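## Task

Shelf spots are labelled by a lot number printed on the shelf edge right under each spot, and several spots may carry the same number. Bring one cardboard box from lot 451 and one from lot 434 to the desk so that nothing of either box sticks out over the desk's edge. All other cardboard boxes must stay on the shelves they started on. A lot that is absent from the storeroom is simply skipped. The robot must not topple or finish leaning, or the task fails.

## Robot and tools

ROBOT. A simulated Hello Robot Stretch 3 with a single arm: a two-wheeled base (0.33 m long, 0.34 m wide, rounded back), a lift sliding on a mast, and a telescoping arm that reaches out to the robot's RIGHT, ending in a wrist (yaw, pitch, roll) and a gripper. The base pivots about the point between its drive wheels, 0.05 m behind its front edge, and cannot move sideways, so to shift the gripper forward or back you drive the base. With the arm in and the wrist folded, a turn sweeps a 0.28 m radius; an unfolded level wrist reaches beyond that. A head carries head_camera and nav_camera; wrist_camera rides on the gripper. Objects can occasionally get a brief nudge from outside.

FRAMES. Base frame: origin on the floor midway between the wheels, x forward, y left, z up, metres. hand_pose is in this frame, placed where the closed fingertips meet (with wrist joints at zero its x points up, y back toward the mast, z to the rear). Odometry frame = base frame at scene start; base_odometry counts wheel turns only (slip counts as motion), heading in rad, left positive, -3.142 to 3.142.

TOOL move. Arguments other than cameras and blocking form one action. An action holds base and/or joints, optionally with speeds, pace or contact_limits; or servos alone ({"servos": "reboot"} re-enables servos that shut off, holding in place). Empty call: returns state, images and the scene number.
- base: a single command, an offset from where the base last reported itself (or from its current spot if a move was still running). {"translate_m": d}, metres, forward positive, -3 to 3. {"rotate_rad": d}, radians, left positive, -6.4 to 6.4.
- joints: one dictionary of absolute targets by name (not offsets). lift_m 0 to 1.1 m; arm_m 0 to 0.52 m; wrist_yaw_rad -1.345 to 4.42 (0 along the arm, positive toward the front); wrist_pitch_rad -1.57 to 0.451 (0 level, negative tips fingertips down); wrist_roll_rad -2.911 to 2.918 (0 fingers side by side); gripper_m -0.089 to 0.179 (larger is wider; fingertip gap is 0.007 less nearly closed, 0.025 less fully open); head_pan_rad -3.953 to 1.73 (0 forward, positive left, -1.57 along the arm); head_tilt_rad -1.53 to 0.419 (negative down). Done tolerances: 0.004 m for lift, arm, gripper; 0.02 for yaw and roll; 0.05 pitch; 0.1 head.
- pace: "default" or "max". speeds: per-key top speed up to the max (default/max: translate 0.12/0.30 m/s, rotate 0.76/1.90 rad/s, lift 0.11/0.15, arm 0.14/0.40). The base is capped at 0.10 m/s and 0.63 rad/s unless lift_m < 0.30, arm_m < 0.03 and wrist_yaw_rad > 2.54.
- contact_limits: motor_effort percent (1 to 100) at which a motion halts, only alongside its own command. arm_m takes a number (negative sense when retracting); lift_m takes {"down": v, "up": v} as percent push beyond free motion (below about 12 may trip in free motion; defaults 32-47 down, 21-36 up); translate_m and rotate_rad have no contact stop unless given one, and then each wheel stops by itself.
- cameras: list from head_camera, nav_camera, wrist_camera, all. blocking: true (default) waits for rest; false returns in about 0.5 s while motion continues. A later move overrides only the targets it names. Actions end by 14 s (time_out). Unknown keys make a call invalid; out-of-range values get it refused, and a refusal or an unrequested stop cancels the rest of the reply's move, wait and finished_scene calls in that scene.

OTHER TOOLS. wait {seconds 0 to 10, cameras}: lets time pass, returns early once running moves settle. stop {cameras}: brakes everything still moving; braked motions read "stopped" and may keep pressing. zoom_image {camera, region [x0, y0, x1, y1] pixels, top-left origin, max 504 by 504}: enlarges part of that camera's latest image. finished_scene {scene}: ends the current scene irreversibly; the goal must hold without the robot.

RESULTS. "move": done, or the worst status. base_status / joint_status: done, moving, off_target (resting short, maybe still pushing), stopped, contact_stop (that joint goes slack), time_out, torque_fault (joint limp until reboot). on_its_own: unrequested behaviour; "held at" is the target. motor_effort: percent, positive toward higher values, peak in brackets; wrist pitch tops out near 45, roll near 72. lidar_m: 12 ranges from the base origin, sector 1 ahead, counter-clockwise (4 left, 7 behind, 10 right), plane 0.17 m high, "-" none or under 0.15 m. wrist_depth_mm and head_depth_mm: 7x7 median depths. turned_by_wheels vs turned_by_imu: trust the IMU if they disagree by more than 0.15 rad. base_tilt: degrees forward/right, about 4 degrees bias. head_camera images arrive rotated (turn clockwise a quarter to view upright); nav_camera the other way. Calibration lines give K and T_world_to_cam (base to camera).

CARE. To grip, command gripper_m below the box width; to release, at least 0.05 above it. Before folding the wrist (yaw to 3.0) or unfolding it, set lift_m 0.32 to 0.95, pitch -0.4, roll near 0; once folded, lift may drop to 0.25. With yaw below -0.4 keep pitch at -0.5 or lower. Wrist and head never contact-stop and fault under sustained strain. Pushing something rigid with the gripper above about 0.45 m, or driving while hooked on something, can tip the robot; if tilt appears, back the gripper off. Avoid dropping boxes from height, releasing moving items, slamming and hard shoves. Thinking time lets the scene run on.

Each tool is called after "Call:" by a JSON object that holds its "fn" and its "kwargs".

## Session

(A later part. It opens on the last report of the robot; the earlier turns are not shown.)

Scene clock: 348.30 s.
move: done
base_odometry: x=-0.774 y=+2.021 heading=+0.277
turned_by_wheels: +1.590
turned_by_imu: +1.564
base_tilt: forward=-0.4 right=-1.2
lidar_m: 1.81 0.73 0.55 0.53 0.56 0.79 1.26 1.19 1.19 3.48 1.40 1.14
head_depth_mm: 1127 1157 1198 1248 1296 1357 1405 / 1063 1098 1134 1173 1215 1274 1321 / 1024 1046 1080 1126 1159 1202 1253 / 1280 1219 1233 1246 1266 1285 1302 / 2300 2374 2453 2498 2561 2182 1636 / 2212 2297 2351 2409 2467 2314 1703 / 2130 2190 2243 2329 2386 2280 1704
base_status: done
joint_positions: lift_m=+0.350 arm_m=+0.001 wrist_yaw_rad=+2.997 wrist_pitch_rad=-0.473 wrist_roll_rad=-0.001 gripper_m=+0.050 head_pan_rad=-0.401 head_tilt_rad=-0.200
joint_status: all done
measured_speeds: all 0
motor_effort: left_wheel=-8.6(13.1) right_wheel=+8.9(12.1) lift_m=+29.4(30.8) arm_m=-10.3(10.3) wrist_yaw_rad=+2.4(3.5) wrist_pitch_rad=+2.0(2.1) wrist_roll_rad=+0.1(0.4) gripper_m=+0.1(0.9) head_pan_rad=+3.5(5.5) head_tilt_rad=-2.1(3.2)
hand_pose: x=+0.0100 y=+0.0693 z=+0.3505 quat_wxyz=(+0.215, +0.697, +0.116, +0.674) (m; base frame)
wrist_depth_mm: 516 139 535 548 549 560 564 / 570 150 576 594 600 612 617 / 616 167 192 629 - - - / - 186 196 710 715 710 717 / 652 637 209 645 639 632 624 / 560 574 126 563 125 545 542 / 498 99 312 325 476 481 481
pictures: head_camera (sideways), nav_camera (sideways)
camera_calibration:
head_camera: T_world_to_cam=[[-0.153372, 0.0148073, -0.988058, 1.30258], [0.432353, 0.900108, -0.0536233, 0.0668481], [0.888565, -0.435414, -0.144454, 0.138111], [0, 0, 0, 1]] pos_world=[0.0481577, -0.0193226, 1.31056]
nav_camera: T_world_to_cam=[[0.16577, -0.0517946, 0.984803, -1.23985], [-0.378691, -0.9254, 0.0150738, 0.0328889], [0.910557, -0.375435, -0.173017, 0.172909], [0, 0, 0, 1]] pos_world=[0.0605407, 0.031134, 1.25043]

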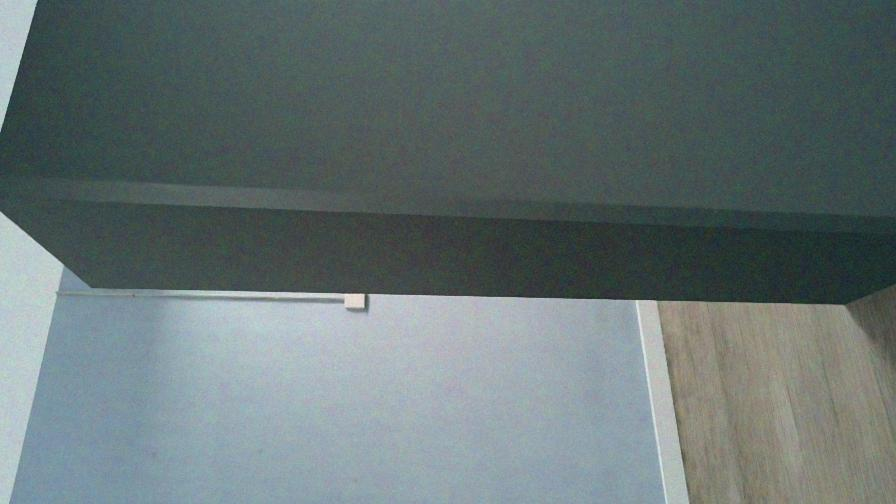

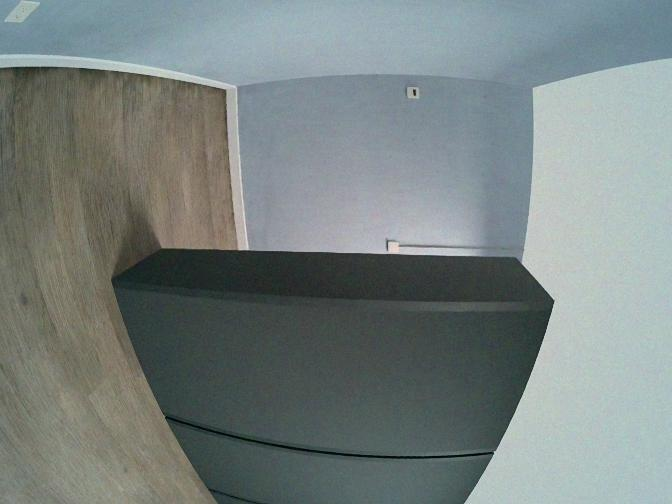

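Call:
{"fn": "move", "kwargs": {"base": {"translate_m":1.3}, "joints": {"head_pan_rad":-1.57}}}

Call:
{"fn": "move", "kwargs": {"base": {"translate_m":0.5}, "cameras": ["nav_camera","head_camera"]}}

Call:
{"fn": "move", "kwargs": {"joints": {"head_pan_rad":-2.3,"head_tilt_rad":-0.3}, "cameras": ["nav_camera","head_camera"]}}

Scene clock: 377.37 s.
move: done
base_odometry: x=+0.477 y=+2.376 heading=+0.276
turned_by_wheels: +0.000
turned_by_imu: +0.001
base_tilt: forward=-0.3 right=-1.2
lidar_m: 1.20 0.66 0.50 0.48 0.51 0.72 2.24 2.29 0.55 0.53 0.56 1.23
head_depth_mm: 454 467 481 494 510 527 544 / 455 468 481 496 511 527 544 / 456 469 482 498 513 530 547 / 457 470 484 499 515 531 549 / 459 471 486 500 515 531 548 / 460 472 486 501 516 532 551 / 464 476 491 507 522 1996 1583
base_status: done
joint_positions: lift_m=+0.350 arm_m=+0.001 wrist_yaw_rad=+2.997 wrist_pitch_rad=-0.473 wrist_roll_rad=-0.001 gripper_m=+0.050 head_pan_rad=-1.570 head_tilt_rad=-0.200
joint_status: all done
measured_speeds: all 0
motor_effort: left_wheel=+0.1(9.2) right_wheel=+10.4(13.8) lift_m=+25.8(29.2) arm_m=-9.4(13.3) wrist_yaw_rad=+1.2(3.7) wrist_pitch_rad=+2.0(2.1) wrist_roll_rad=+0.2(0.6) gripper_m=+0.4(1.2) head_pan_rad=+3.3(6.0) head_tilt_rad=-0.8(2.8)
hand_pose: x=+0.0100 y=+0.0693 z=+0.3505 quat_wxyz=(+0.215, +0.697, +0.116, +0.674) (m; base frame)
wrist_depth_mm: 473 139 486 492 502 505 523 / 514 150 523 547 549 559 565 / 569 168 566 594 607 620 626 / 619 188 197 - - 687 684 / 638 633 209 648 635 634 635 / 563 578 126 553 126 543 537 / 497 99 312 327 477 482 481
pictures: none

Scene clock: 383.50 s.
move: done
base_odometry: x=+0.958 y=+2.512 heading=+0.276
turned_by_wheels: +0.000
turned_by_imu: +0.000
base_tilt: forward=-0.4 right=-1.2
lidar_m: 0.70 0.63 0.48 0.46 0.49 0.69 2.14 0.76 0.63 1.46 0.96 0.72
head_depth_mm: 1240 1310 1344 1382 1148 1429 1044 / 2201 1836 1644 1414 1441 1463 1518 / 2353 3711 3635 3261 2974 2355 1724 / 2235 - - - 3634 2330 1715 / 2269 3774 - - 3614 2333 1720 / 2281 2640 2707 2754 2878 2296 1705 / 1803 1844 1875 1912 1945 1983 1692
base_status: done
joint_positions: lift_m=+0.350 arm_m=+0.001 wrist_yaw_rad=+2.997 wrist_pitch_rad=-0.473 wrist_roll_rad=-0.001 gripper_m=+0.050 head_pan_rad=-1.570 head_tilt_rad=-0.200
joint_status: not commanded
measured_speeds: all 0
motor_effort: left_wheel=+5.3(8.8) right_wheel=+4.8(13.2) lift_m=+24.9(26.7) arm_m=-7.9(9.8) wrist_yaw_rad=+2.2(3.6) wrist_pitch_rad=+2.1(2.1) wrist_roll_rad=+0.1(0.5) gripper_m=+0.6(0.9) head_pan_rad=+3.2(3.9) head_tilt_rad=-1.3(1.7)
hand_pose: x=+0.0100 y=+0.0693 z=+0.3505 quat_wxyz=(+0.215, +0.697, +0.116, +0.674) (m; base frame)
wrist_depth_mm: 454 140 467 476 484 493 496 / 498 150 505 519 530 540 554 / 545 168 540 577 593 601 609 / 595 191 198 617 631 - 699 / 635 632 206 624 636 629 627 / 571 578 127 553 125 549 545 / 497 100 314 326 469 484 477
pictures: head_camera (sideways), nav_camera (sideways)
camera_calibration:
head_camera: T_world_to_cam=[[-0.0464228, 0.146941, -0.988055, 1.30192], [0.997524, -0.0454838, -0.0536319, 0.0633577], [-0.0528212, -0.988099, -0.144466, 0.143963], [0, 0, 0, 1]] pos_world=[0.00484205, -0.046174, 1.31056]
nav_camera: T_world_to_cam=[[0.0172372, -0.172818, 0.984803, -1.23896], [-0.999791, -0.0138116, 0.0150758, 0.0366725], [0.0109964, -0.984857, -0.17302, 0.178321], [0, 0, 0, 1]] pos_world=[0.0560601, -0.0379875, 1.25043]

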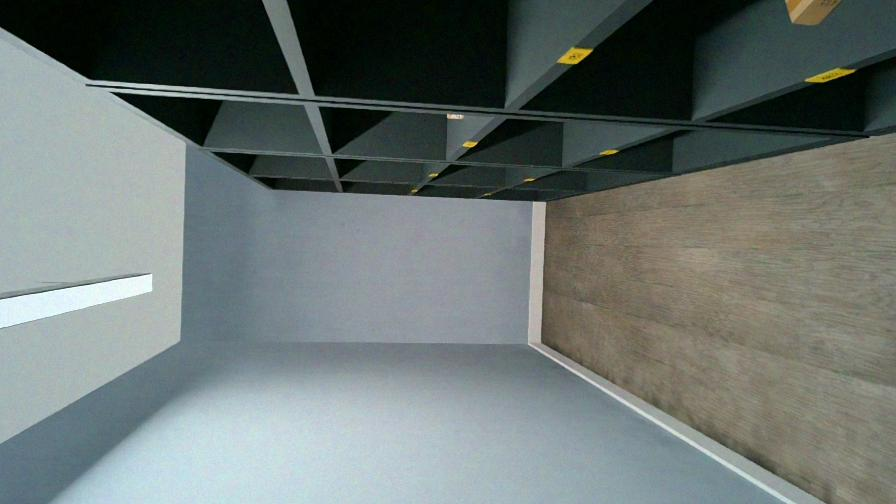

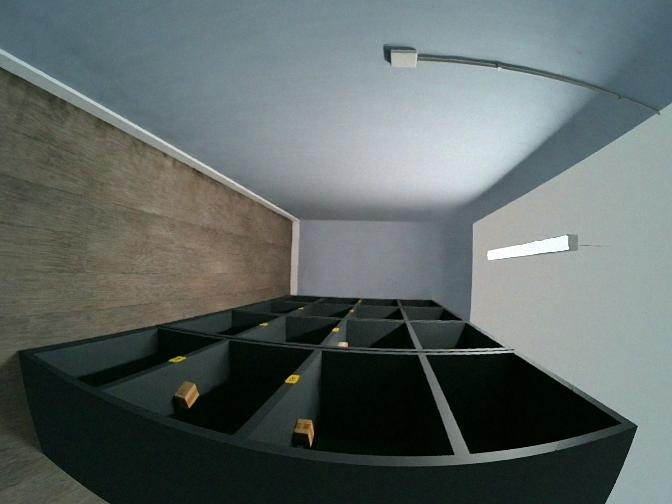

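Scene clock: 384.47 s.
move: done
base_odometry: x=+0.958 y=+2.512 heading=+0.276
turned_by_wheels: +0.000
turned_by_imu: +0.000
base_tilt: forward=-0.3 right=-1.3
lidar_m: 0.71 0.63 0.48 0.46 0.49 0.69 2.14 0.76 0.63 1.46 0.96 0.72
head_depth_mm: 2903 3074 3150 3175 2910 2064 1568 / 750 798 859 2815 2760 2028 1554 / 675 717 758 810 864 926 1007 / 615 647 684 722 767 819 877 / 564 592 622 653 692 730 777 / 529 552 581 611 644 686 732 / 1286 905 1387 1228 1417 1127 1002
base_status: not commanded
joint_positions: lift_m=+0.350 arm_m=+0.001 wrist_yaw_rad=+2.997 wrist_pitch_rad=-0.473 wrist_roll_rad=-0.001 gripper_m=+0.050 head_pan_rad=-2.316 head_tilt_rad=-0.301
joint_status: all done
measured_speeds: all 0
motor_effort: left_wheel=+5.2(5.7) right_wheel=+4.6(4.8) lift_m=+25.0(25.7) arm_m=-7.7(8.6) wrist_yaw_rad=+2.2(3.5) wrist_pitch_rad=+2.0(2.1) wrist_roll_rad=+0.3(0.3) gripper_m=+0.9(0.9) head_pan_rad=-0.6(5.3) head_tilt_rad=-3.2(5.1)
hand_pose: x=+0.0100 y=+0.0693 z=+0.3505 quat_wxyz=(+0.215, +0.697, +0.116, +0.674) (m; base frame)
wrist_depth_mm: 453 139 471 476 480 488 497 / 495 150 503 524 538 536 550 / 546 168 546 576 591 600 605 / 592 192 198 630 642 - 687 / 642 631 208 617 643 631 628 / 559 577 126 561 125 549 541 / 499 99 312 326 474 484 482
pictures: head_camera (sideways), nav_camera (sideways)
camera_calibration:
head_camera: T_world_to_cam=[[0.132468, 0.211789, -0.968296, 1.27499], [0.705464, -0.706369, -0.0579887, 0.0707945], [-0.696256, -0.675417, -0.242981, 0.276038], [0, 0, 0, 1]] pos_world=[-0.0266445, -0.0335809, 1.30574]
nav_camera: T_world_to_cam=[[-0.171094, -0.210578, 0.962488, -1.20863], [-0.744505, 0.667476, 0.0136891, 0.0369572], [-0.645321, -0.714236, -0.270977, 0.30985], [0, 0, 0, 1]] pos_world=[0.020679, -0.0578723, 1.24675]

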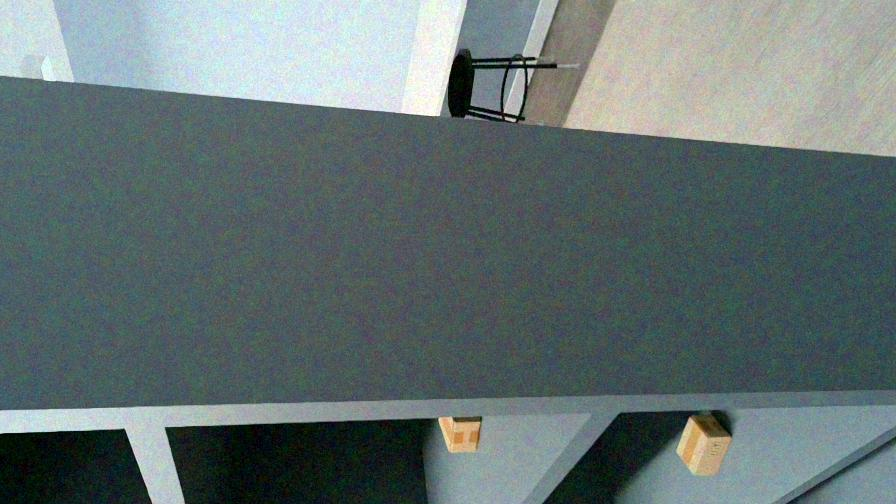

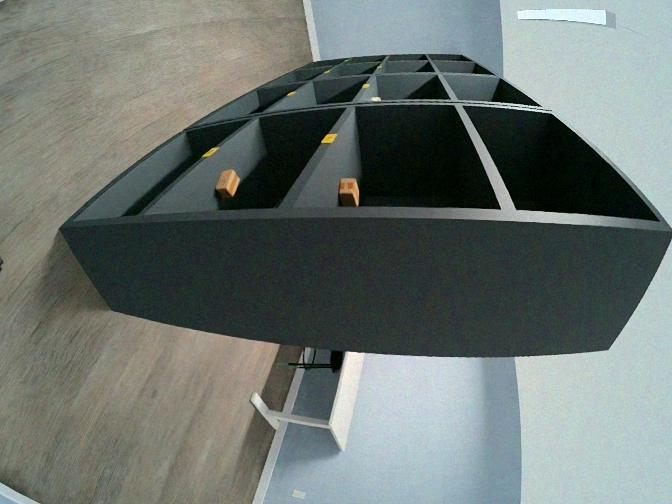

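Call:
{"fn": "move", "kwargs": {"base": {"rotate_rad":-1.59}, "joints": {"head_pan_rad":-0.5,"head_tilt_rad":-0.4}, "cameras": ["nav_camera","head_camera"]}}

Call:
{"fn": "zoom_image", "kwargs": {"camera": "nav_camera", "region": [120, 100, 320, 300]}}

Call:
{"fn": "zoom_image", "kwargs": {"camera": "head_camera", "region": [100, 0, 600, 500]}}

Scene clock: 404.97 s.
move: done
base_odometry: x=+0.958 y=+2.512 heading=-1.313
turned_by_wheels: -1.590
turned_by_imu: -1.564
base_tilt: forward=-0.4 right=-1.2
lidar_m: 1.46 0.97 0.73 0.70 0.64 0.48 0.47 0.49 0.69 2.09 0.76 0.63
head_depth_mm: 584 633 689 757 841 940 1084 / 553 594 643 703 773 856 959 / 521 559 603 654 714 787 877 / 568 857 600 644 690 751 825 / 1240 1352 1429 983 1412 1122 1314 / 1209 1285 1360 1453 1544 1636 1389 / 1873 1984 2125 2345 2332 1737 1377
base_status: done
joint_positions: lift_m=+0.350 arm_m=+0.001 wrist_yaw_rad=+2.997 wrist_pitch_rad=-0.473 wrist_roll_rad=-0.001 gripper_m=+0.050 head_pan_rad=-0.499 head_tilt_rad=-0.402
joint_status: all done
measured_speeds: all 0
motor_effort: left_wheel=+8.0(12.3) right_wheel=-10.1(12.7) lift_m=+23.6(25.2) arm_m=-12.6(13.2) wrist_yaw_rad=+2.1(3.8) wrist_pitch_rad=+2.0(2.1) wrist_roll_rad=+0.4(0.5) gripper_m=+0.7(0.9) head_pan_rad=-3.0(5.6) head_tilt_rad=+0.1(6.0)
hand_pose: x=+0.0100 y=+0.0693 z=+0.3505 quat_wxyz=(+0.215, +0.697, +0.116, +0.674) (m; base frame)
wrist_depth_mm: 604 139 - - - - - / 600 150 160 - - - - / 599 167 175 - 857 874 866 / 596 196 219 764 758 742 753 / 617 628 209 645 635 629 632 / 560 576 126 554 126 549 545 / 497 100 313 326 474 481 481
pictures: head_camera (sideways), nav_camera (sideways)
camera_calibration:
head_camera: T_world_to_cam=[[-0.322316, 0.122905, -0.93862, 1.23898], [0.507669, 0.859332, -0.0618074, 0.0769475], [0.79899, -0.49643, -0.339371, 0.392407], [0, 0, 0, 1]] pos_world=[0.0467491, -0.0235973, 1.30086]
nav_camera: T_world_to_cam=[[0.329975, -0.160321, 0.930276, -1.16971], [-0.464491, -0.885494, 0.0121542, 0.0371669], [0.821806, -0.436116, -0.366659, 0.425413], [0, 0, 0, 1]] pos_world=[0.0536312, 0.030911, 1.24368]

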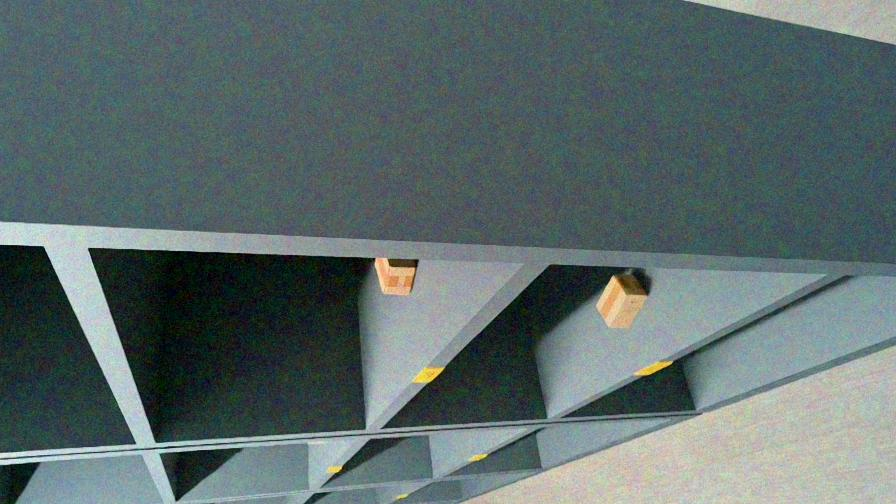

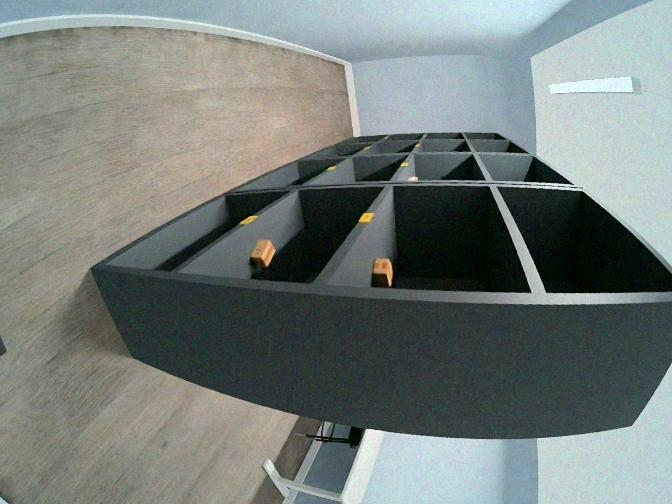

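Scaled by 2.520 from the camera's 672x504 image, which has a finer 792x594 frame.

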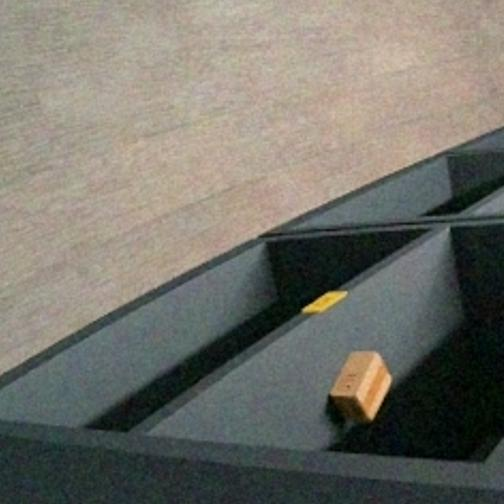

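Scaled by 1.008 from the camera's 896x504 image, which has a finer 1280x720 frame.

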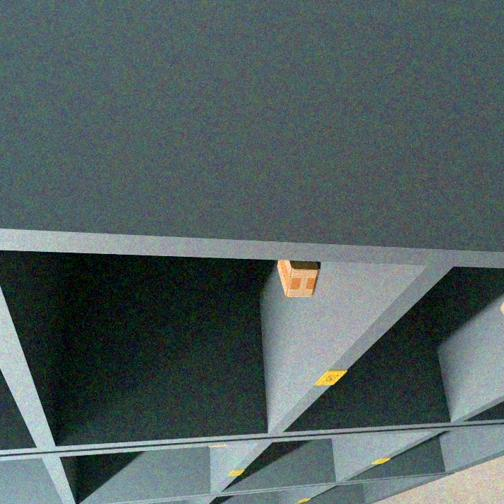

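Call:
{"fn": "move", "kwargs": {"base": {"translate_m":0.9}, "joints": {"head_pan_rad":-1.57,"head_tilt_rad":-0.6}, "cameras": ["nav_camera","head_camera"]}}

Call:
{"fn": "zoom_image", "kwargs": {"camera": "nav_camera", "region": [120, 0, 500, 500]}}

Scene clock: 424.77 s.
move: done
base_odometry: x=+1.187 y=+1.642 heading=-1.313
turned_by_wheels: +0.000
turned_by_imu: +0.000
base_tilt: forward=-0.4 right=-1.3
lidar_m: 1.51 0.93 0.69 0.67 0.71 0.99 1.36 0.46 0.45 0.78 0.73 0.63
head_depth_mm: 628 688 753 603 448 815 735 / 629 689 751 598 444 857 734 / 629 692 754 591 441 851 727 / 629 692 759 586 438 846 727 / 633 696 759 535 434 867 715 / 634 699 754 534 430 860 706 / 638 701 753 570 428 855 717
base_status: done
joint_positions: lift_m=+0.350 arm_m=+0.001 wrist_yaw_rad=+2.997 wrist_pitch_rad=-0.473 wrist_roll_rad=-0.001 gripper_m=+0.050 head_pan_rad=-1.570 head_tilt_rad=-0.600
joint_status: all done
measured_speeds: all 0
motor_effort: left_wheel=+4.5(11.9) right_wheel=+5.1(10.5) lift_m=+24.9(25.2) arm_m=-10.4(12.7) wrist_yaw_rad=+2.3(4.1) wrist_pitch_rad=+2.0(2.1) wrist_roll_rad=+0.1(0.5) gripper_m=+0.4(0.9) head_pan_rad=+3.6(5.1) head_tilt_rad=-4.9(8.3)
hand_pose: x=+0.0100 y=+0.0693 z=+0.3505 quat_wxyz=(+0.215, +0.697, +0.116, +0.674) (m; base frame)
wrist_depth_mm: - 139 - - - - - / - 151 160 - - - - / - 166 174 - - 839 815 / 780 197 218 757 755 744 740 / 654 628 208 638 634 634 631 / 568 574 126 559 125 548 549 / 502 99 312 323 469 481 481
pictures: head_camera (sideways), nav_camera (sideways)
camera_calibration:
head_camera: T_world_to_cam=[[-0.0467445, 0.520086, -0.852834, 1.12534], [0.997499, -0.0210087, -0.0674855, 0.0813531], [-0.0530152, -0.853856, -0.517803, 0.629753], [0, 0, 0, 1]] pos_world=[0.00484051, -0.0458484, 1.29131]
nav_camera: T_world_to_cam=[[0.0175178, -0.542579, 0.839822, -1.04979], [-0.999788, -0.018574, 0.00885454, 0.044798], [0.0107945, -0.8398, -0.542789, 0.659577], [0, 0, 0, 1]] pos_world=[0.0560587, -0.0148501, 1.23925]

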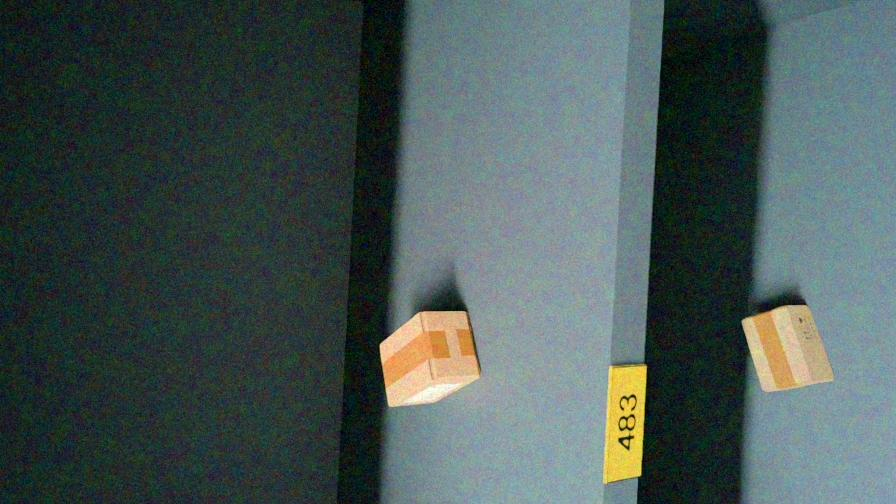

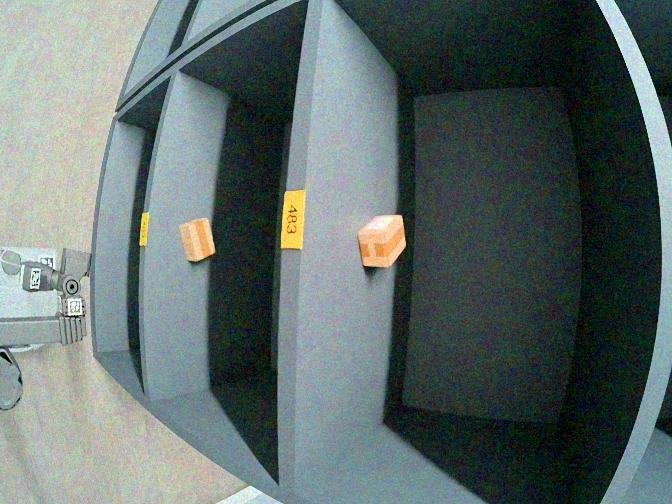

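Scaled by 1.008 from the camera's 672x504 image, which has a finer 792x594 frame.

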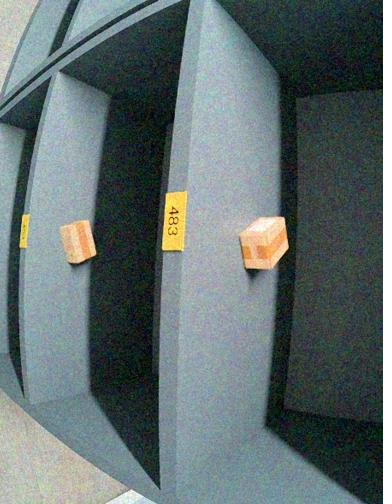

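Call:
{"fn": "move", "kwargs": {"joints": {"head_pan_rad":-1.57,"head_tilt_rad":-0.85}, "cameras": ["head_camera"]}}

Call:
{"fn": "move", "kwargs": {"base": {"translate_m":0.85}, "joints": {"head_tilt_rad":-0.65}, "cameras": ["head_camera","nav_camera"]}}

Call:
{"fn": "move", "kwargs": {"joints": {"head_tilt_rad":-0.85}, "cameras": ["head_camera"]}}

Scene clock: 433.57 s.
move: done
base_odometry: x=+1.187 y=+1.642 heading=-1.313
turned_by_wheels: +0.000
turned_by_imu: +0.000
base_tilt: forward=-0.3 right=-1.2
lidar_m: 1.50 0.93 0.69 0.67 0.71 0.99 1.35 0.46 0.45 0.78 0.73 0.63
head_depth_mm: 645 699 523 443 833 775 1109 / 648 691 518 438 878 784 1081 / 650 684 512 435 869 792 1086 / 655 675 508 435 862 791 1082 / 657 666 500 440 823 782 1078 / 659 658 496 437 855 780 1078 / 664 648 493 434 849 778 1074
base_status: not commanded
joint_positions: lift_m=+0.350 arm_m=+0.001 wrist_yaw_rad=+2.997 wrist_pitch_rad=-0.473 wrist_roll_rad=-0.001 gripper_m=+0.050 head_pan_rad=-1.570 head_tilt_rad=-0.858
joint_status: all done
measured_speeds: all 0
motor_effort: left_wheel=+4.3(4.7) right_wheel=+5.4(5.7) lift_m=+24.4(25.7) arm_m=-9.0(9.8) wrist_yaw_rad=+2.0(3.0) wrist_pitch_rad=+2.0(2.1) wrist_roll_rad=+0.1(0.3) gripper_m=+0.4(0.8) head_pan_rad=+3.4(5.9) head_tilt_rad=-5.5(9.2)
hand_pose: x=+0.0100 y=+0.0693 z=+0.3505 quat_wxyz=(+0.215, +0.697, +0.116, +0.674) (m; base frame)
wrist_depth_mm: - 139 - - - - - / - 151 161 - - - - / - 166 174 - - 834 833 / 766 196 219 757 754 736 737 / 650 631 209 639 633 628 632 / 563 580 126 550 125 548 542 / 496 99 315 327 471 481 479
pictures: head_camera (sideways)
camera_calibration:
head_camera: T_world_to_cam=[[-0.0469876, 0.720431, -0.691933, 0.915597], [0.997483, -0.00298894, -0.0708489, 0.0857087], [-0.0531099, -0.69352, -0.718477, 0.890807], [0, 0, 0, 1]] pos_world=[0.0048395, -0.0415768, 1.27963]

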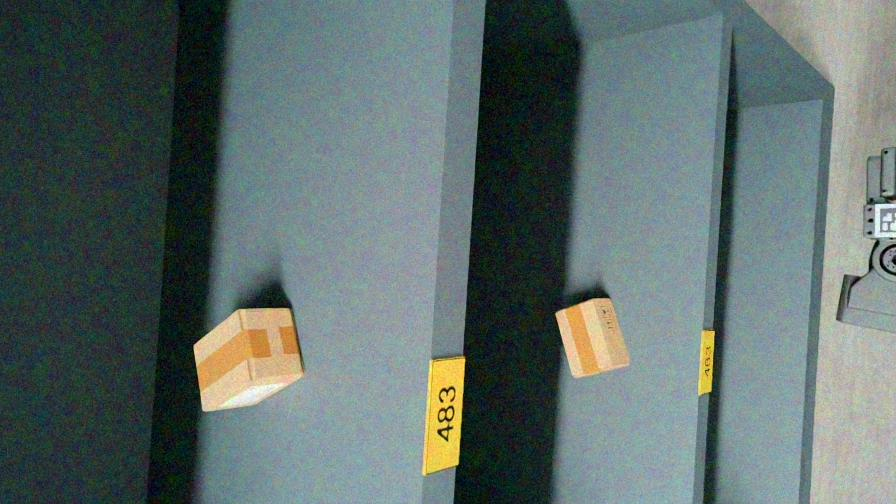

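Scene clock: 443.20 s.
move: done
base_odometry: x=+1.403 y=+0.820 heading=-1.313
turned_by_wheels: +0.000
turned_by_imu: +0.001
base_tilt: forward=-0.4 right=-1.1
lidar_m: 1.63 0.89 0.66 0.65 0.67 0.95 2.19 1.12 0.42 0.81 0.85 0.72
head_depth_mm: 642 676 654 553 468 591 665 / 653 723 771 548 465 805 714 / 654 727 773 542 461 844 726 / 657 727 771 536 459 838 740 / 658 731 761 533 455 834 738 / 661 732 753 526 863 826 730 / 664 735 742 499 920 820 728
base_status: done
joint_positions: lift_m=+0.350 arm_m=+0.001 wrist_yaw_rad=+2.997 wrist_pitch_rad=-0.473 wrist_roll_rad=-0.001 gripper_m=+0.050 head_pan_rad=-1.570 head_tilt_rad=-0.650
joint_status: all done
measured_speeds: all 0
motor_effort: left_wheel=+8.3(11.5) right_wheel=+1.5(11.5) lift_m=+26.6(27.0) arm_m=-7.1(9.5) wrist_yaw_rad=+2.4(3.6) wrist_pitch_rad=+2.1(2.1) wrist_roll_rad=+0.2(0.6) gripper_m=+0.1(1.0) head_pan_rad=+2.2(3.7) head_tilt_rad=+3.4(5.0)
hand_pose: x=+0.0100 y=+0.0693 z=+0.3505 quat_wxyz=(+0.215, +0.697, +0.116, +0.674) (m; base frame)
wrist_depth_mm: - 140 - - - - - / - 150 160 - - - - / - 166 177 - - - - / 750 196 215 761 758 743 739 / 657 633 209 634 634 631 622 / 566 570 126 547 125 543 549 / 495 99 313 326 478 480 482
pictures: head_camera (sideways), nav_camera (sideways)
camera_calibration:
head_camera: T_world_to_cam=[[-0.0468161, 0.562009, -0.825805, 1.09009], [0.997501, -0.0174896, -0.0684525, 0.0826137], [-0.052914, -0.826946, -0.559786, 0.684391], [0, 0, 0, 1]] pos_world=[0.00484058, -0.0452431, 1.28897]
nav_camera: T_world_to_cam=[[0.0176364, -0.583882, 0.811647, -1.01304], [-0.999785, -0.0191433, 0.00795324, 0.0459738], [0.0108938, -0.811613, -0.584094, 0.713334], [0, 0, 0, 1]] pos_world=[0.0560593, -0.0116621, 1.23852]

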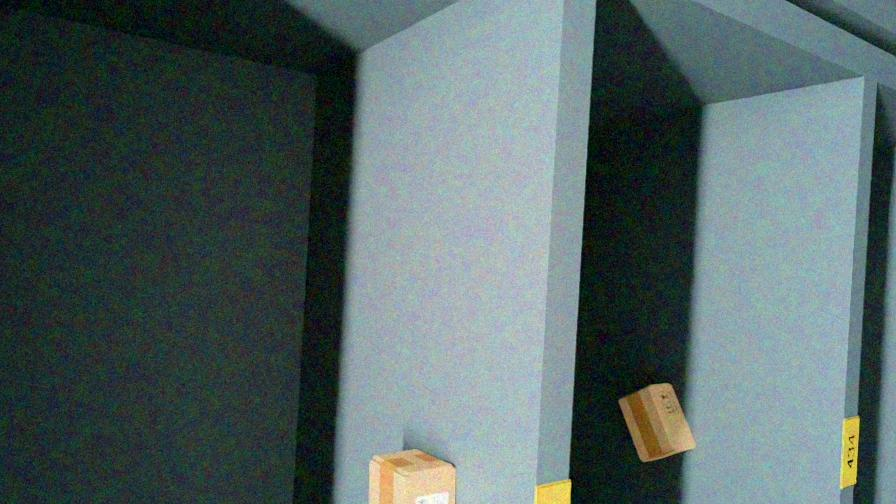

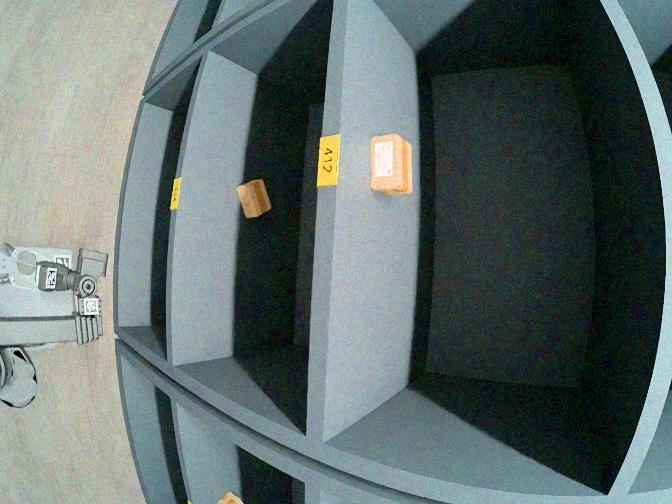

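Scene clock: 443.93 s.
move: done
base_odometry: x=+1.403 y=+0.820 heading=-1.313
turned_by_wheels: +0.000
turned_by_imu: +0.000
base_tilt: forward=-0.4 right=-1.1
lidar_m: 1.62 0.88 0.66 0.64 0.68 0.95 2.20 1.12 0.42 0.81 0.85 0.72
head_depth_mm: 650 650 532 463 609 764 1104 / 673 707 526 459 839 803 1081 / 676 700 521 455 879 802 1101 / 678 690 516 961 873 1130 1094 / 681 683 511 954 865 1123 1087 / 687 670 506 886 862 1117 1089 / 691 663 486 941 852 1107 1089
base_status: not commanded
joint_positions: lift_m=+0.350 arm_m=+0.001 wrist_yaw_rad=+2.997 wrist_pitch_rad=-0.473 wrist_roll_rad=-0.001 gripper_m=+0.050 head_pan_rad=-1.570 head_tilt_rad=-0.848
joint_status: all done
measured_speeds: all 0
motor_effort: left_wheel=+7.8(8.2) right_wheel=+0.7(1.3) lift_m=+26.6(26.8) arm_m=-6.9(7.4) wrist_yaw_rad=+2.8(2.9) wrist_pitch_rad=+2.0(2.1) wrist_roll_rad=+0.2(0.3) gripper_m=+0.5(0.7) head_pan_rad=+2.1(2.5) head_tilt_rad=-6.6(7.8)
hand_pose: x=+0.0100 y=+0.0693 z=+0.3505 quat_wxyz=(+0.215, +0.697, +0.116, +0.674) (m; base frame)
wrist_depth_mm: - 140 - - - - - / - 151 160 - - - - / - 166 176 - - - - / 741 196 214 758 759 735 748 / 660 628 208 638 642 629 626 / 559 572 127 548 125 544 543 / 495 99 313 325 475 482 481
pictures: head_camera (sideways)
camera_calibration:
head_camera: T_world_to_cam=[[-0.0469785, 0.713187, -0.699398, 0.925371], [0.997488, -0.00366215, -0.0707356, 0.0855697], [-0.053009, -0.700964, -0.711224, 0.881398], [0, 0, 0, 1]] pos_world=[0.00483981, -0.0418202, 1.28013]

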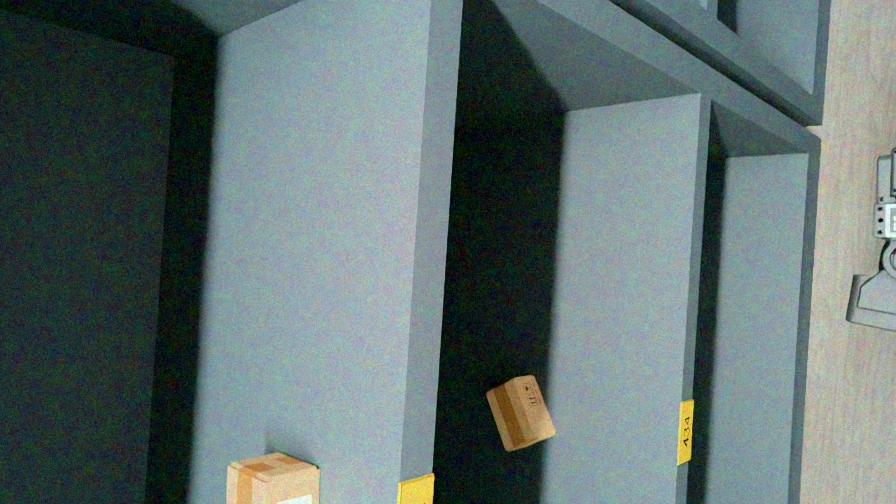

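Call:
{"fn": "zoom_image", "kwargs": {"camera": "head_camera", "region": [460, 350, 580, 470]}}

Scaled by 4.200 from the camera's 896x504 image, which has a finer 1280x720 frame.

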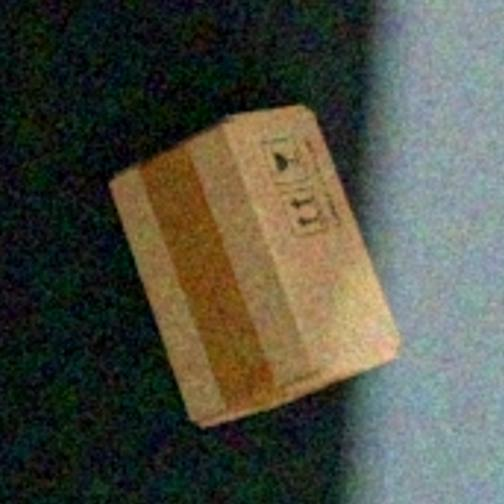

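Call:
{"fn": "move", "kwargs": {"base": {"translate_m":0.128}, "joints": {"lift_m":0.69}}}

Call:
{"fn": "move", "kwargs": {"joints": {"wrist_yaw_rad":0.435}}}

Call:
{"fn": "move", "kwargs": {"joints": {"arm_m":0.22}}}

Call:
{"fn": "move", "kwargs": {"joints": {"gripper_m":0.179}, "cameras": ["head_camera","wrist_camera"]}}

Scene clock: 473.60 s.
move: done
base_odometry: x=+1.436 y=+0.696 heading=-1.313
turned_by_wheels: +0.000
turned_by_imu: +0.000
base_tilt: forward=-0.4 right=-1.3
lidar_m: 2.19 0.88 0.66 0.64 0.67 0.95 1.32 0.50 0.50 0.82 0.68 0.62
head_depth_mm: 676 716 532 460 865 807 339 / 677 704 523 461 883 789 325 / 679 696 520 971 872 797 337 / 683 685 514 961 871 796 369 / 685 679 481 892 860 776 389 / 688 671 474 950 856 1124 1089 / 693 661 500 963 854 1129 1088
base_status: done
joint_positions: lift_m=+0.690 arm_m=+0.001 wrist_yaw_rad=+2.997 wrist_pitch_rad=-0.473 wrist_roll_rad=-0.001 gripper_m=+0.050 head_pan_rad=-1.570 head_tilt_rad=-0.850
joint_status: all done
measured_speeds: all 0
motor_effort: left_wheel=+3.4(12.3) right_wheel=+8.6(9.3) lift_m=+30.6(34.9) arm_m=-5.3(6.8) wrist_yaw_rad=+2.1(3.6) wrist_pitch_rad=+2.0(2.1) wrist_roll_rad=+0.2(0.4) gripper_m=+0.4(1.3) head_pan_rad=+1.1(2.3) head_tilt_rad=-6.2(7.3)
hand_pose: x=+0.0100 y=+0.0693 z=+0.6904 quat_wxyz=(+0.215, +0.697, +0.116, +0.674) (m; base frame)
wrist_depth_mm: - 139 - - - - - / - 151 160 - - - - / - 166 174 - - - - / - 187 192 - - - - / - - 208 985 154 - - / 933 957 127 940 125 932 928 / 849 99 314 828 813 824 821
pictures: none

Scene clock: 475.90 s.
move: done
base_odometry: x=+1.436 y=+0.696 heading=-1.313
turned_by_wheels: +0.000
turned_by_imu: +0.000
base_tilt: forward=-0.3 right=-1.2
lidar_m: 2.19 0.87 0.66 0.64 0.67 0.94 1.32 0.50 0.50 0.82 0.68 0.62
head_depth_mm: 674 716 530 462 866 807 338 / 677 706 525 461 880 787 325 / 681 697 520 970 875 799 337 / 684 689 515 958 869 779 370 / 686 678 481 891 863 466 1088 / 690 668 475 950 861 1117 1095 / 693 661 499 969 850 1130 1094
base_status: not commanded
joint_positions: lift_m=+0.690 arm_m=+0.001 wrist_yaw_rad=+0.438 wrist_pitch_rad=-0.473 wrist_roll_rad=-0.001 gripper_m=+0.050 head_pan_rad=-1.570 head_tilt_rad=-0.850
joint_status: all done
measured_speeds: all 0
motor_effort: left_wheel=+4.0(4.0) right_wheel=+8.2(9.0) lift_m=+30.5(31.6) arm_m=-4.9(5.8) wrist_yaw_rad=-2.5(7.1) wrist_pitch_rad=+2.0(2.1) wrist_roll_rad=+0.3(0.4) gripper_m=+0.5(1.0) head_pan_rad=+0.8(1.7) head_tilt_rad=-6.3(7.2)
hand_pose: x=+0.0706 y=-0.3422 z=+0.6904 quat_wxyz=(+0.708, +0.311, -0.634, -0.013) (m; base frame)
wrist_depth_mm: 387 465 - - - - - / 403 479 - - - - - / 417 491 539 525 526 524 493 / 455 460 457 457 405 445 443 / - 404 386 383 382 381 378 / 938 - 127 333 125 328 326 / 847 99 - 296 282 290 289
pictures: none

Scene clock: 478.77 s.
move: done
base_odometry: x=+1.436 y=+0.696 heading=-1.313
turned_by_wheels: +0.000
turned_by_imu: +0.000
base_tilt: forward=-0.3 right=-1.3
lidar_m: 2.19 0.88 0.66 0.64 0.67 0.94 1.32 0.50 0.50 0.82 0.68 0.62
head_depth_mm: 675 714 530 461 866 791 348 / 678 705 525 461 454 378 334 / 680 696 519 472 523 1129 1099 / 683 685 514 512 557 1129 1092 / 684 678 483 589 845 1121 1092 / 690 666 474 950 859 1117 1098 / 691 660 499 965 854 1134 1090
base_status: not commanded
joint_positions: lift_m=+0.690 arm_m=+0.220 wrist_yaw_rad=+0.438 wrist_pitch_rad=-0.473 wrist_roll_rad=-0.001 gripper_m=+0.050 head_pan_rad=-1.570 head_tilt_rad=-0.850
joint_status: all done
measured_speeds: all 0
motor_effort: left_wheel=+3.7(4.0) right_wheel=+7.5(9.0) lift_m=+29.2(30.9) arm_m=+12.8(15.6) wrist_yaw_rad=-1.8(4.9) wrist_pitch_rad=+2.1(2.1) wrist_roll_rad=+0.2(0.5) gripper_m=+0.3(1.0) head_pan_rad=+0.6(1.5) head_tilt_rad=-5.7(6.7)
hand_pose: x=+0.0706 y=-0.5616 z=+0.6904 quat_wxyz=(+0.708, +0.311, -0.634, -0.013) (m; base frame)
wrist_depth_mm: 381 459 - - - - - / 396 477 - - - - - / 413 497 538 - - - - / 426 461 458 453 439 - - / 388 386 385 380 378 377 363 / 337 336 127 272 126 327 325 / 296 288 286 247 245 286 288
pictures: none

Scene clock: 480.60 s.
move: done
base_odometry: x=+1.436 y=+0.696 heading=-1.313
turned_by_wheels: +0.000
turned_by_imu: +0.000
base_tilt: forward=-0.5 right=-1.2
lidar_m: 2.19 0.88 0.66 0.64 0.67 0.94 1.32 0.50 0.50 0.82 0.68 0.62
head_depth_mm: 676 716 529 460 866 792 347 / 678 707 524 460 454 378 334 / 681 696 519 471 523 1128 1101 / 684 686 514 511 558 1128 1096 / 686 678 481 588 841 1122 1094 / 690 671 475 953 858 1112 1096 / 694 661 499 965 853 1132 1090
base_status: not commanded
joint_positions: lift_m=+0.690 arm_m=+0.220 wrist_yaw_rad=+0.438 wrist_pitch_rad=-0.473 wrist_roll_rad=-0.001 gripper_m=+0.179 head_pan_rad=-1.570 head_tilt_rad=-0.850
joint_status: all done
measured_speeds: all 0
motor_effort: left_wheel=+3.7(4.0) right_wheel=+7.7(9.2) lift_m=+27.6(29.1) arm_m=+10.7(13.0) wrist_yaw_rad=-2.3(4.1) wrist_pitch_rad=+2.1(2.1) wrist_roll_rad=+0.2(0.4) gripper_m=+0.1(84.1) head_pan_rad=+1.0(1.1) head_tilt_rad=-6.2(6.8)
hand_pose: x=+0.0706 y=-0.5616 z=+0.6904 quat_wxyz=(+0.708, +0.311, -0.634, -0.013) (m; base frame)
wrist_depth_mm: 382 455 - - - - - / 393 476 - - - - - / 413 490 535 - - - - / 425 460 459 456 434 - - / 390 388 385 382 381 374 363 / 122 318 333 272 321 326 326 / 282 287 295 246 276 290 105
pictures: head_camera (sideways), wrist_camera
camera_calibration:
head_camera: T_world_to_cam=[[-0.0470225, 0.714918, -0.697626, 0.923027], [0.997486, -0.0034549, -0.0707747, 0.085622], [-0.0530083, -0.6992, -0.712958, 0.883699], [0, 0, 0, 1]] pos_world=[0.00483968, -0.0417099, 1.28003]
wrist_camera: T_world_to_cam=[[-0.889607, -0.455938, -0.0268345, -0.168118], [-0.266329, 0.565586, -0.780501, 0.907855], [0.371037, -0.687192, -0.624579, 0.185304], [0, 0, 0, 1]] pos_world=[0.0234741, -0.462782, 0.819807]

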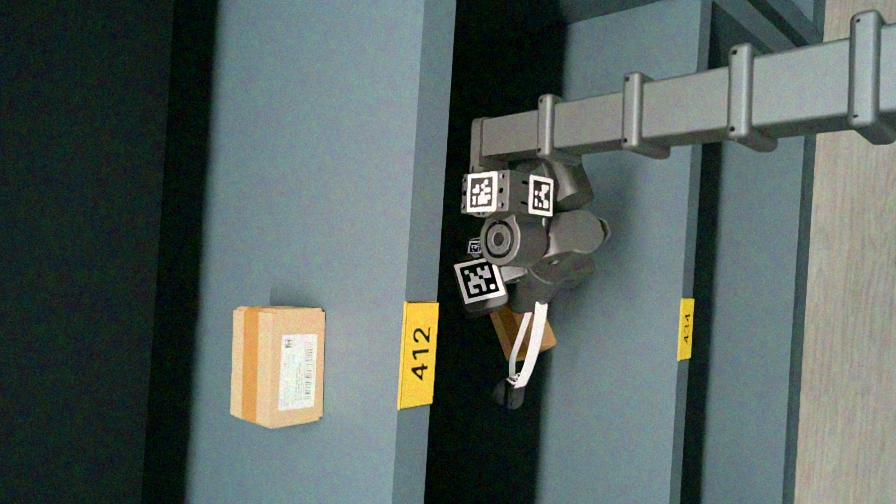

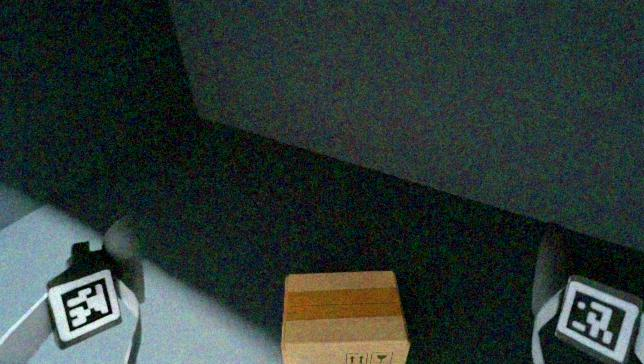

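Call:
{"fn": "move", "kwargs": {"base": {"translate_m":0.01}, "joints": {"arm_m":0.25}}}

Call:
{"fn": "move", "kwargs": {"joints": {"lift_m":0.57}, "speeds": {"lift_m":0.05}, "cameras": ["wrist_camera"]}}

Call:
{"fn": "move", "kwargs": {"joints": {"gripper_m":0.06}, "cameras": ["wrist_camera"]}}

Call:
{"fn": "move", "kwargs": {"joints": {"lift_m":0.67}, "cameras": ["wrist_camera"]}}

Scene clock: 492.73 s.
move: done
base_odometry: x=+1.439 y=+0.686 heading=-1.313
turned_by_wheels: +0.000
turned_by_imu: +0.000
base_tilt: forward=-0.3 right=-1.2
lidar_m: 2.18 0.88 0.66 0.64 0.67 0.94 1.33 0.51 0.51 0.82 0.67 0.61
head_depth_mm: 674 715 529 461 870 792 347 / 677 705 523 460 453 377 334 / 681 696 519 493 562 1129 1100 / 681 686 514 516 811 1128 1100 / 686 679 477 612 851 1121 1093 / 693 669 475 751 857 1119 1095 / 693 660 500 962 850 1130 1092
base_status: done
joint_positions: lift_m=+0.690 arm_m=+0.250 wrist_yaw_rad=+0.438 wrist_pitch_rad=-0.473 wrist_roll_rad=-0.001 gripper_m=+0.179 head_pan_rad=-1.570 head_tilt_rad=-0.850
joint_status: all done
measured_speeds: all 0
motor_effort: left_wheel=+4.1(8.1) right_wheel=+8.2(10.9) lift_m=+24.4(25.8) arm_m=+12.5(15.5) wrist_yaw_rad=-3.8(5.0) wrist_pitch_rad=+2.1(2.1) wrist_roll_rad=+0.2(0.4) gripper_m=+0.9(1.1) head_pan_rad=-0.1(0.7) head_tilt_rad=-5.4(6.4)
hand_pose: x=+0.0706 y=-0.5916 z=+0.6904 quat_wxyz=(+0.708, +0.311, -0.634, -0.013) (m; base frame)
wrist_depth_mm: 371 444 - - - - - / 385 467 - - - - - / 401 487 527 - - - - / 414 461 456 455 418 - - / 391 386 382 384 377 366 - / 123 315 334 330 327 327 - / 282 287 294 240 283 286 105
pictures: none

Scene clock: 495.67 s.
move: done
base_odometry: x=+1.439 y=+0.686 heading=-1.313
turned_by_wheels: +0.000
turned_by_imu: +0.000
base_tilt: forward=-0.2 right=-1.2
lidar_m: 2.18 0.88 0.66 0.64 0.67 0.94 1.33 0.51 0.51 0.82 0.67 0.61
head_depth_mm: 675 715 529 461 865 810 1093 / 678 704 525 460 878 783 443 / 681 697 520 969 608 765 1079 / 684 687 515 960 640 1125 1091 / 684 677 477 890 823 1115 1094 / 690 668 475 948 839 1116 1096 / 692 662 500 970 849 1128 1088
base_status: not commanded
joint_positions: lift_m=+0.570 arm_m=+0.250 wrist_yaw_rad=+0.438 wrist_pitch_rad=-0.473 wrist_roll_rad=-0.001 gripper_m=+0.179 head_pan_rad=-1.570 head_tilt_rad=-0.850
joint_status: all done
measured_speeds: all 0
motor_effort: left_wheel=+4.4(5.2) right_wheel=+7.9(9.2) lift_m=+23.1(27.1) arm_m=+8.9(13.3) wrist_yaw_rad=-3.9(4.3) wrist_pitch_rad=+2.1(2.1) wrist_roll_rad=+0.2(0.5) gripper_m=+0.9(1.3) head_pan_rad=-0.7(1.0) head_tilt_rad=-5.3(6.2)
hand_pose: x=+0.0706 y=-0.5916 z=+0.5704 quat_wxyz=(+0.708, +0.311, -0.634, -0.013) (m; base frame)
wrist_depth_mm: 371 446 - - - - - / 384 429 426 388 - - - / 332 329 326 324 319 303 289 / 270 268 266 264 250 258 258 / 233 217 216 154 158 219 224 / 123 144 151 142 143 189 187 / 163 170 165 162 164 166 105
pictures: wrist_camera
camera_calibration:
wrist_camera: T_world_to_cam=[[-0.88963, -0.455888, -0.0269042, -0.184943], [-0.26625, 0.565626, -0.780498, 0.831179], [0.371038, -0.687192, -0.624579, 0.0897389], [0, 0, 0, 1]] pos_world=[0.0234741, -0.492782, 0.699807]

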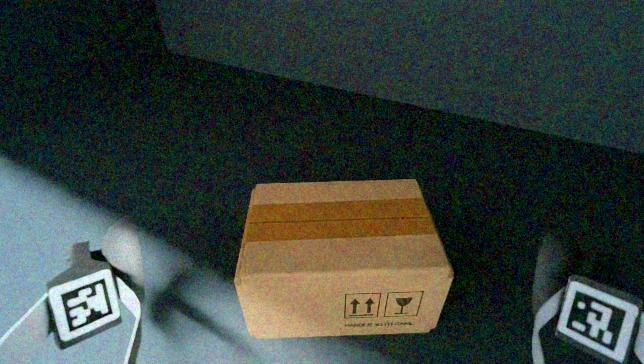

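Scene clock: 497.40 s.
move: done
base_odometry: x=+1.439 y=+0.686 heading=-1.313
turned_by_wheels: +0.000
turned_by_imu: +0.000
base_tilt: forward=-0.2 right=-1.2
lidar_m: 2.19 0.88 0.66 0.64 0.67 0.94 1.33 0.51 0.51 0.82 0.67 0.61
head_depth_mm: 677 715 529 462 866 810 1091 / 677 704 525 461 878 783 443 / 682 697 519 968 608 765 1075 / 683 687 514 961 640 1126 1096 / 686 679 477 895 829 1122 1102 / 688 669 475 950 860 1120 1097 / 692 660 500 967 853 1130 1088
base_status: not commanded
joint_positions: lift_m=+0.570 arm_m=+0.250 wrist_yaw_rad=+0.436 wrist_pitch_rad=-0.473 wrist_roll_rad=-0.001 gripper_m=+0.061 head_pan_rad=-1.570 head_tilt_rad=-0.850
joint_status: all done
measured_speeds: all 0
motor_effort: left_wheel=+4.1(5.1) right_wheel=+7.8(8.9) lift_m=+22.7(24.4) arm_m=+5.6(8.5) wrist_yaw_rad=-1.7(4.4) wrist_pitch_rad=+2.1(2.2) wrist_roll_rad=+0.2(0.4) gripper_m=-11.1(85.3) head_pan_rad=-0.4(1.2) head_tilt_rad=-5.2(5.7)
hand_pose: x=+0.0702 y=-0.5918 z=+0.5704 quat_wxyz=(+0.708, +0.311, -0.635, -0.013) (m; base frame)
wrist_depth_mm: 372 442 - - - - - / 389 427 420 387 - - - / 332 332 325 323 319 303 289 / 269 268 265 183 259 257 257 / 226 225 155 154 153 218 216 / 195 194 139 144 141 188 189 / 176 163 164 164 164 121 170
pictures: wrist_camera
camera_calibration:
wrist_camera: T_world_to_cam=[[-0.890474, -0.454241, -0.0268705, -0.184357], [-0.265225, 0.566106, -0.780499, 0.831396], [0.369746, -0.687887, -0.624579, 0.0894312], [0, 0, 0, 1]] pos_world=[0.0232757, -0.492882, 0.699807]

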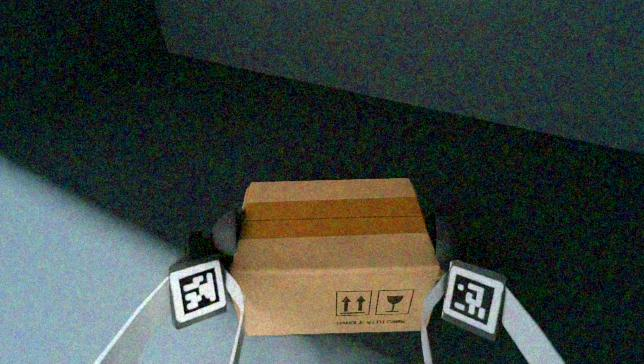

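Scene clock: 499.13 s.
move: done
base_odometry: x=+1.439 y=+0.686 heading=-1.313
turned_by_wheels: +0.000
turned_by_imu: +0.000
base_tilt: forward=-0.4 right=-1.2
lidar_m: 2.19 0.88 0.66 0.64 0.67 0.94 1.33 0.51 0.51 0.82 0.66 0.61
head_depth_mm: 675 715 528 461 868 810 1020 / 678 707 524 460 504 396 347 / 679 696 519 509 574 1133 1099 / 682 688 514 527 640 1128 1089 / 686 678 477 626 844 1121 1098 / 689 669 475 948 857 1120 1096 / 693 661 499 966 853 1134 1091
base_status: not commanded
joint_positions: lift_m=+0.670 arm_m=+0.250 wrist_yaw_rad=+0.436 wrist_pitch_rad=-0.481 wrist_roll_rad=-0.001 gripper_m=+0.061 head_pan_rad=-1.570 head_tilt_rad=-0.850
joint_status: all done
measured_speeds: all 0
motor_effort: left_wheel=+4.2(4.8) right_wheel=+7.8(8.6) lift_m=+30.5(34.3) arm_m=+2.8(5.8) wrist_yaw_rad=-1.7(2.4) wrist_pitch_rad=+3.3(3.5) wrist_roll_rad=+0.1(0.4) gripper_m=-11.0(11.3) head_pan_rad=-0.8(1.3) head_tilt_rad=-4.0(5.4)
hand_pose: x=+0.0698 y=-0.5909 z=+0.6689 quat_wxyz=(+0.707, +0.313, -0.633, -0.016) (m; base frame)
wrist_depth_mm: 372 443 - - - - - / 385 467 - - - - - / 402 477 491 - - - - / 411 423 424 414 185 - - / 359 359 156 155 154 346 333 / 312 307 140 144 141 301 299 / 279 259 258 257 257 124 264
pictures: wrist_camera
camera_calibration:
wrist_camera: T_world_to_cam=[[-0.890558, -0.454058, -0.0271503, -0.18133], [-0.267601, 0.571251, -0.775926, 0.907711], [0.367825, -0.683742, -0.630239, 0.158064], [0, 0, 0, 1]] pos_world=[0.0232797, -0.492791, 0.799012]

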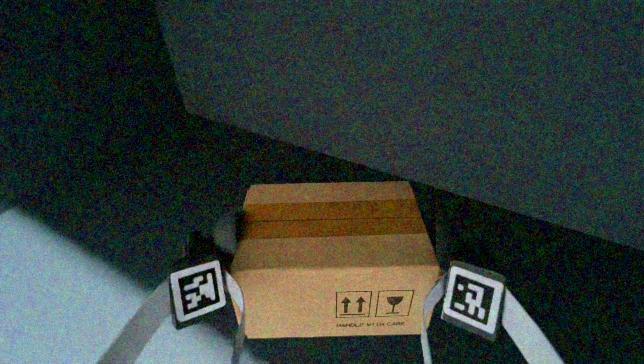

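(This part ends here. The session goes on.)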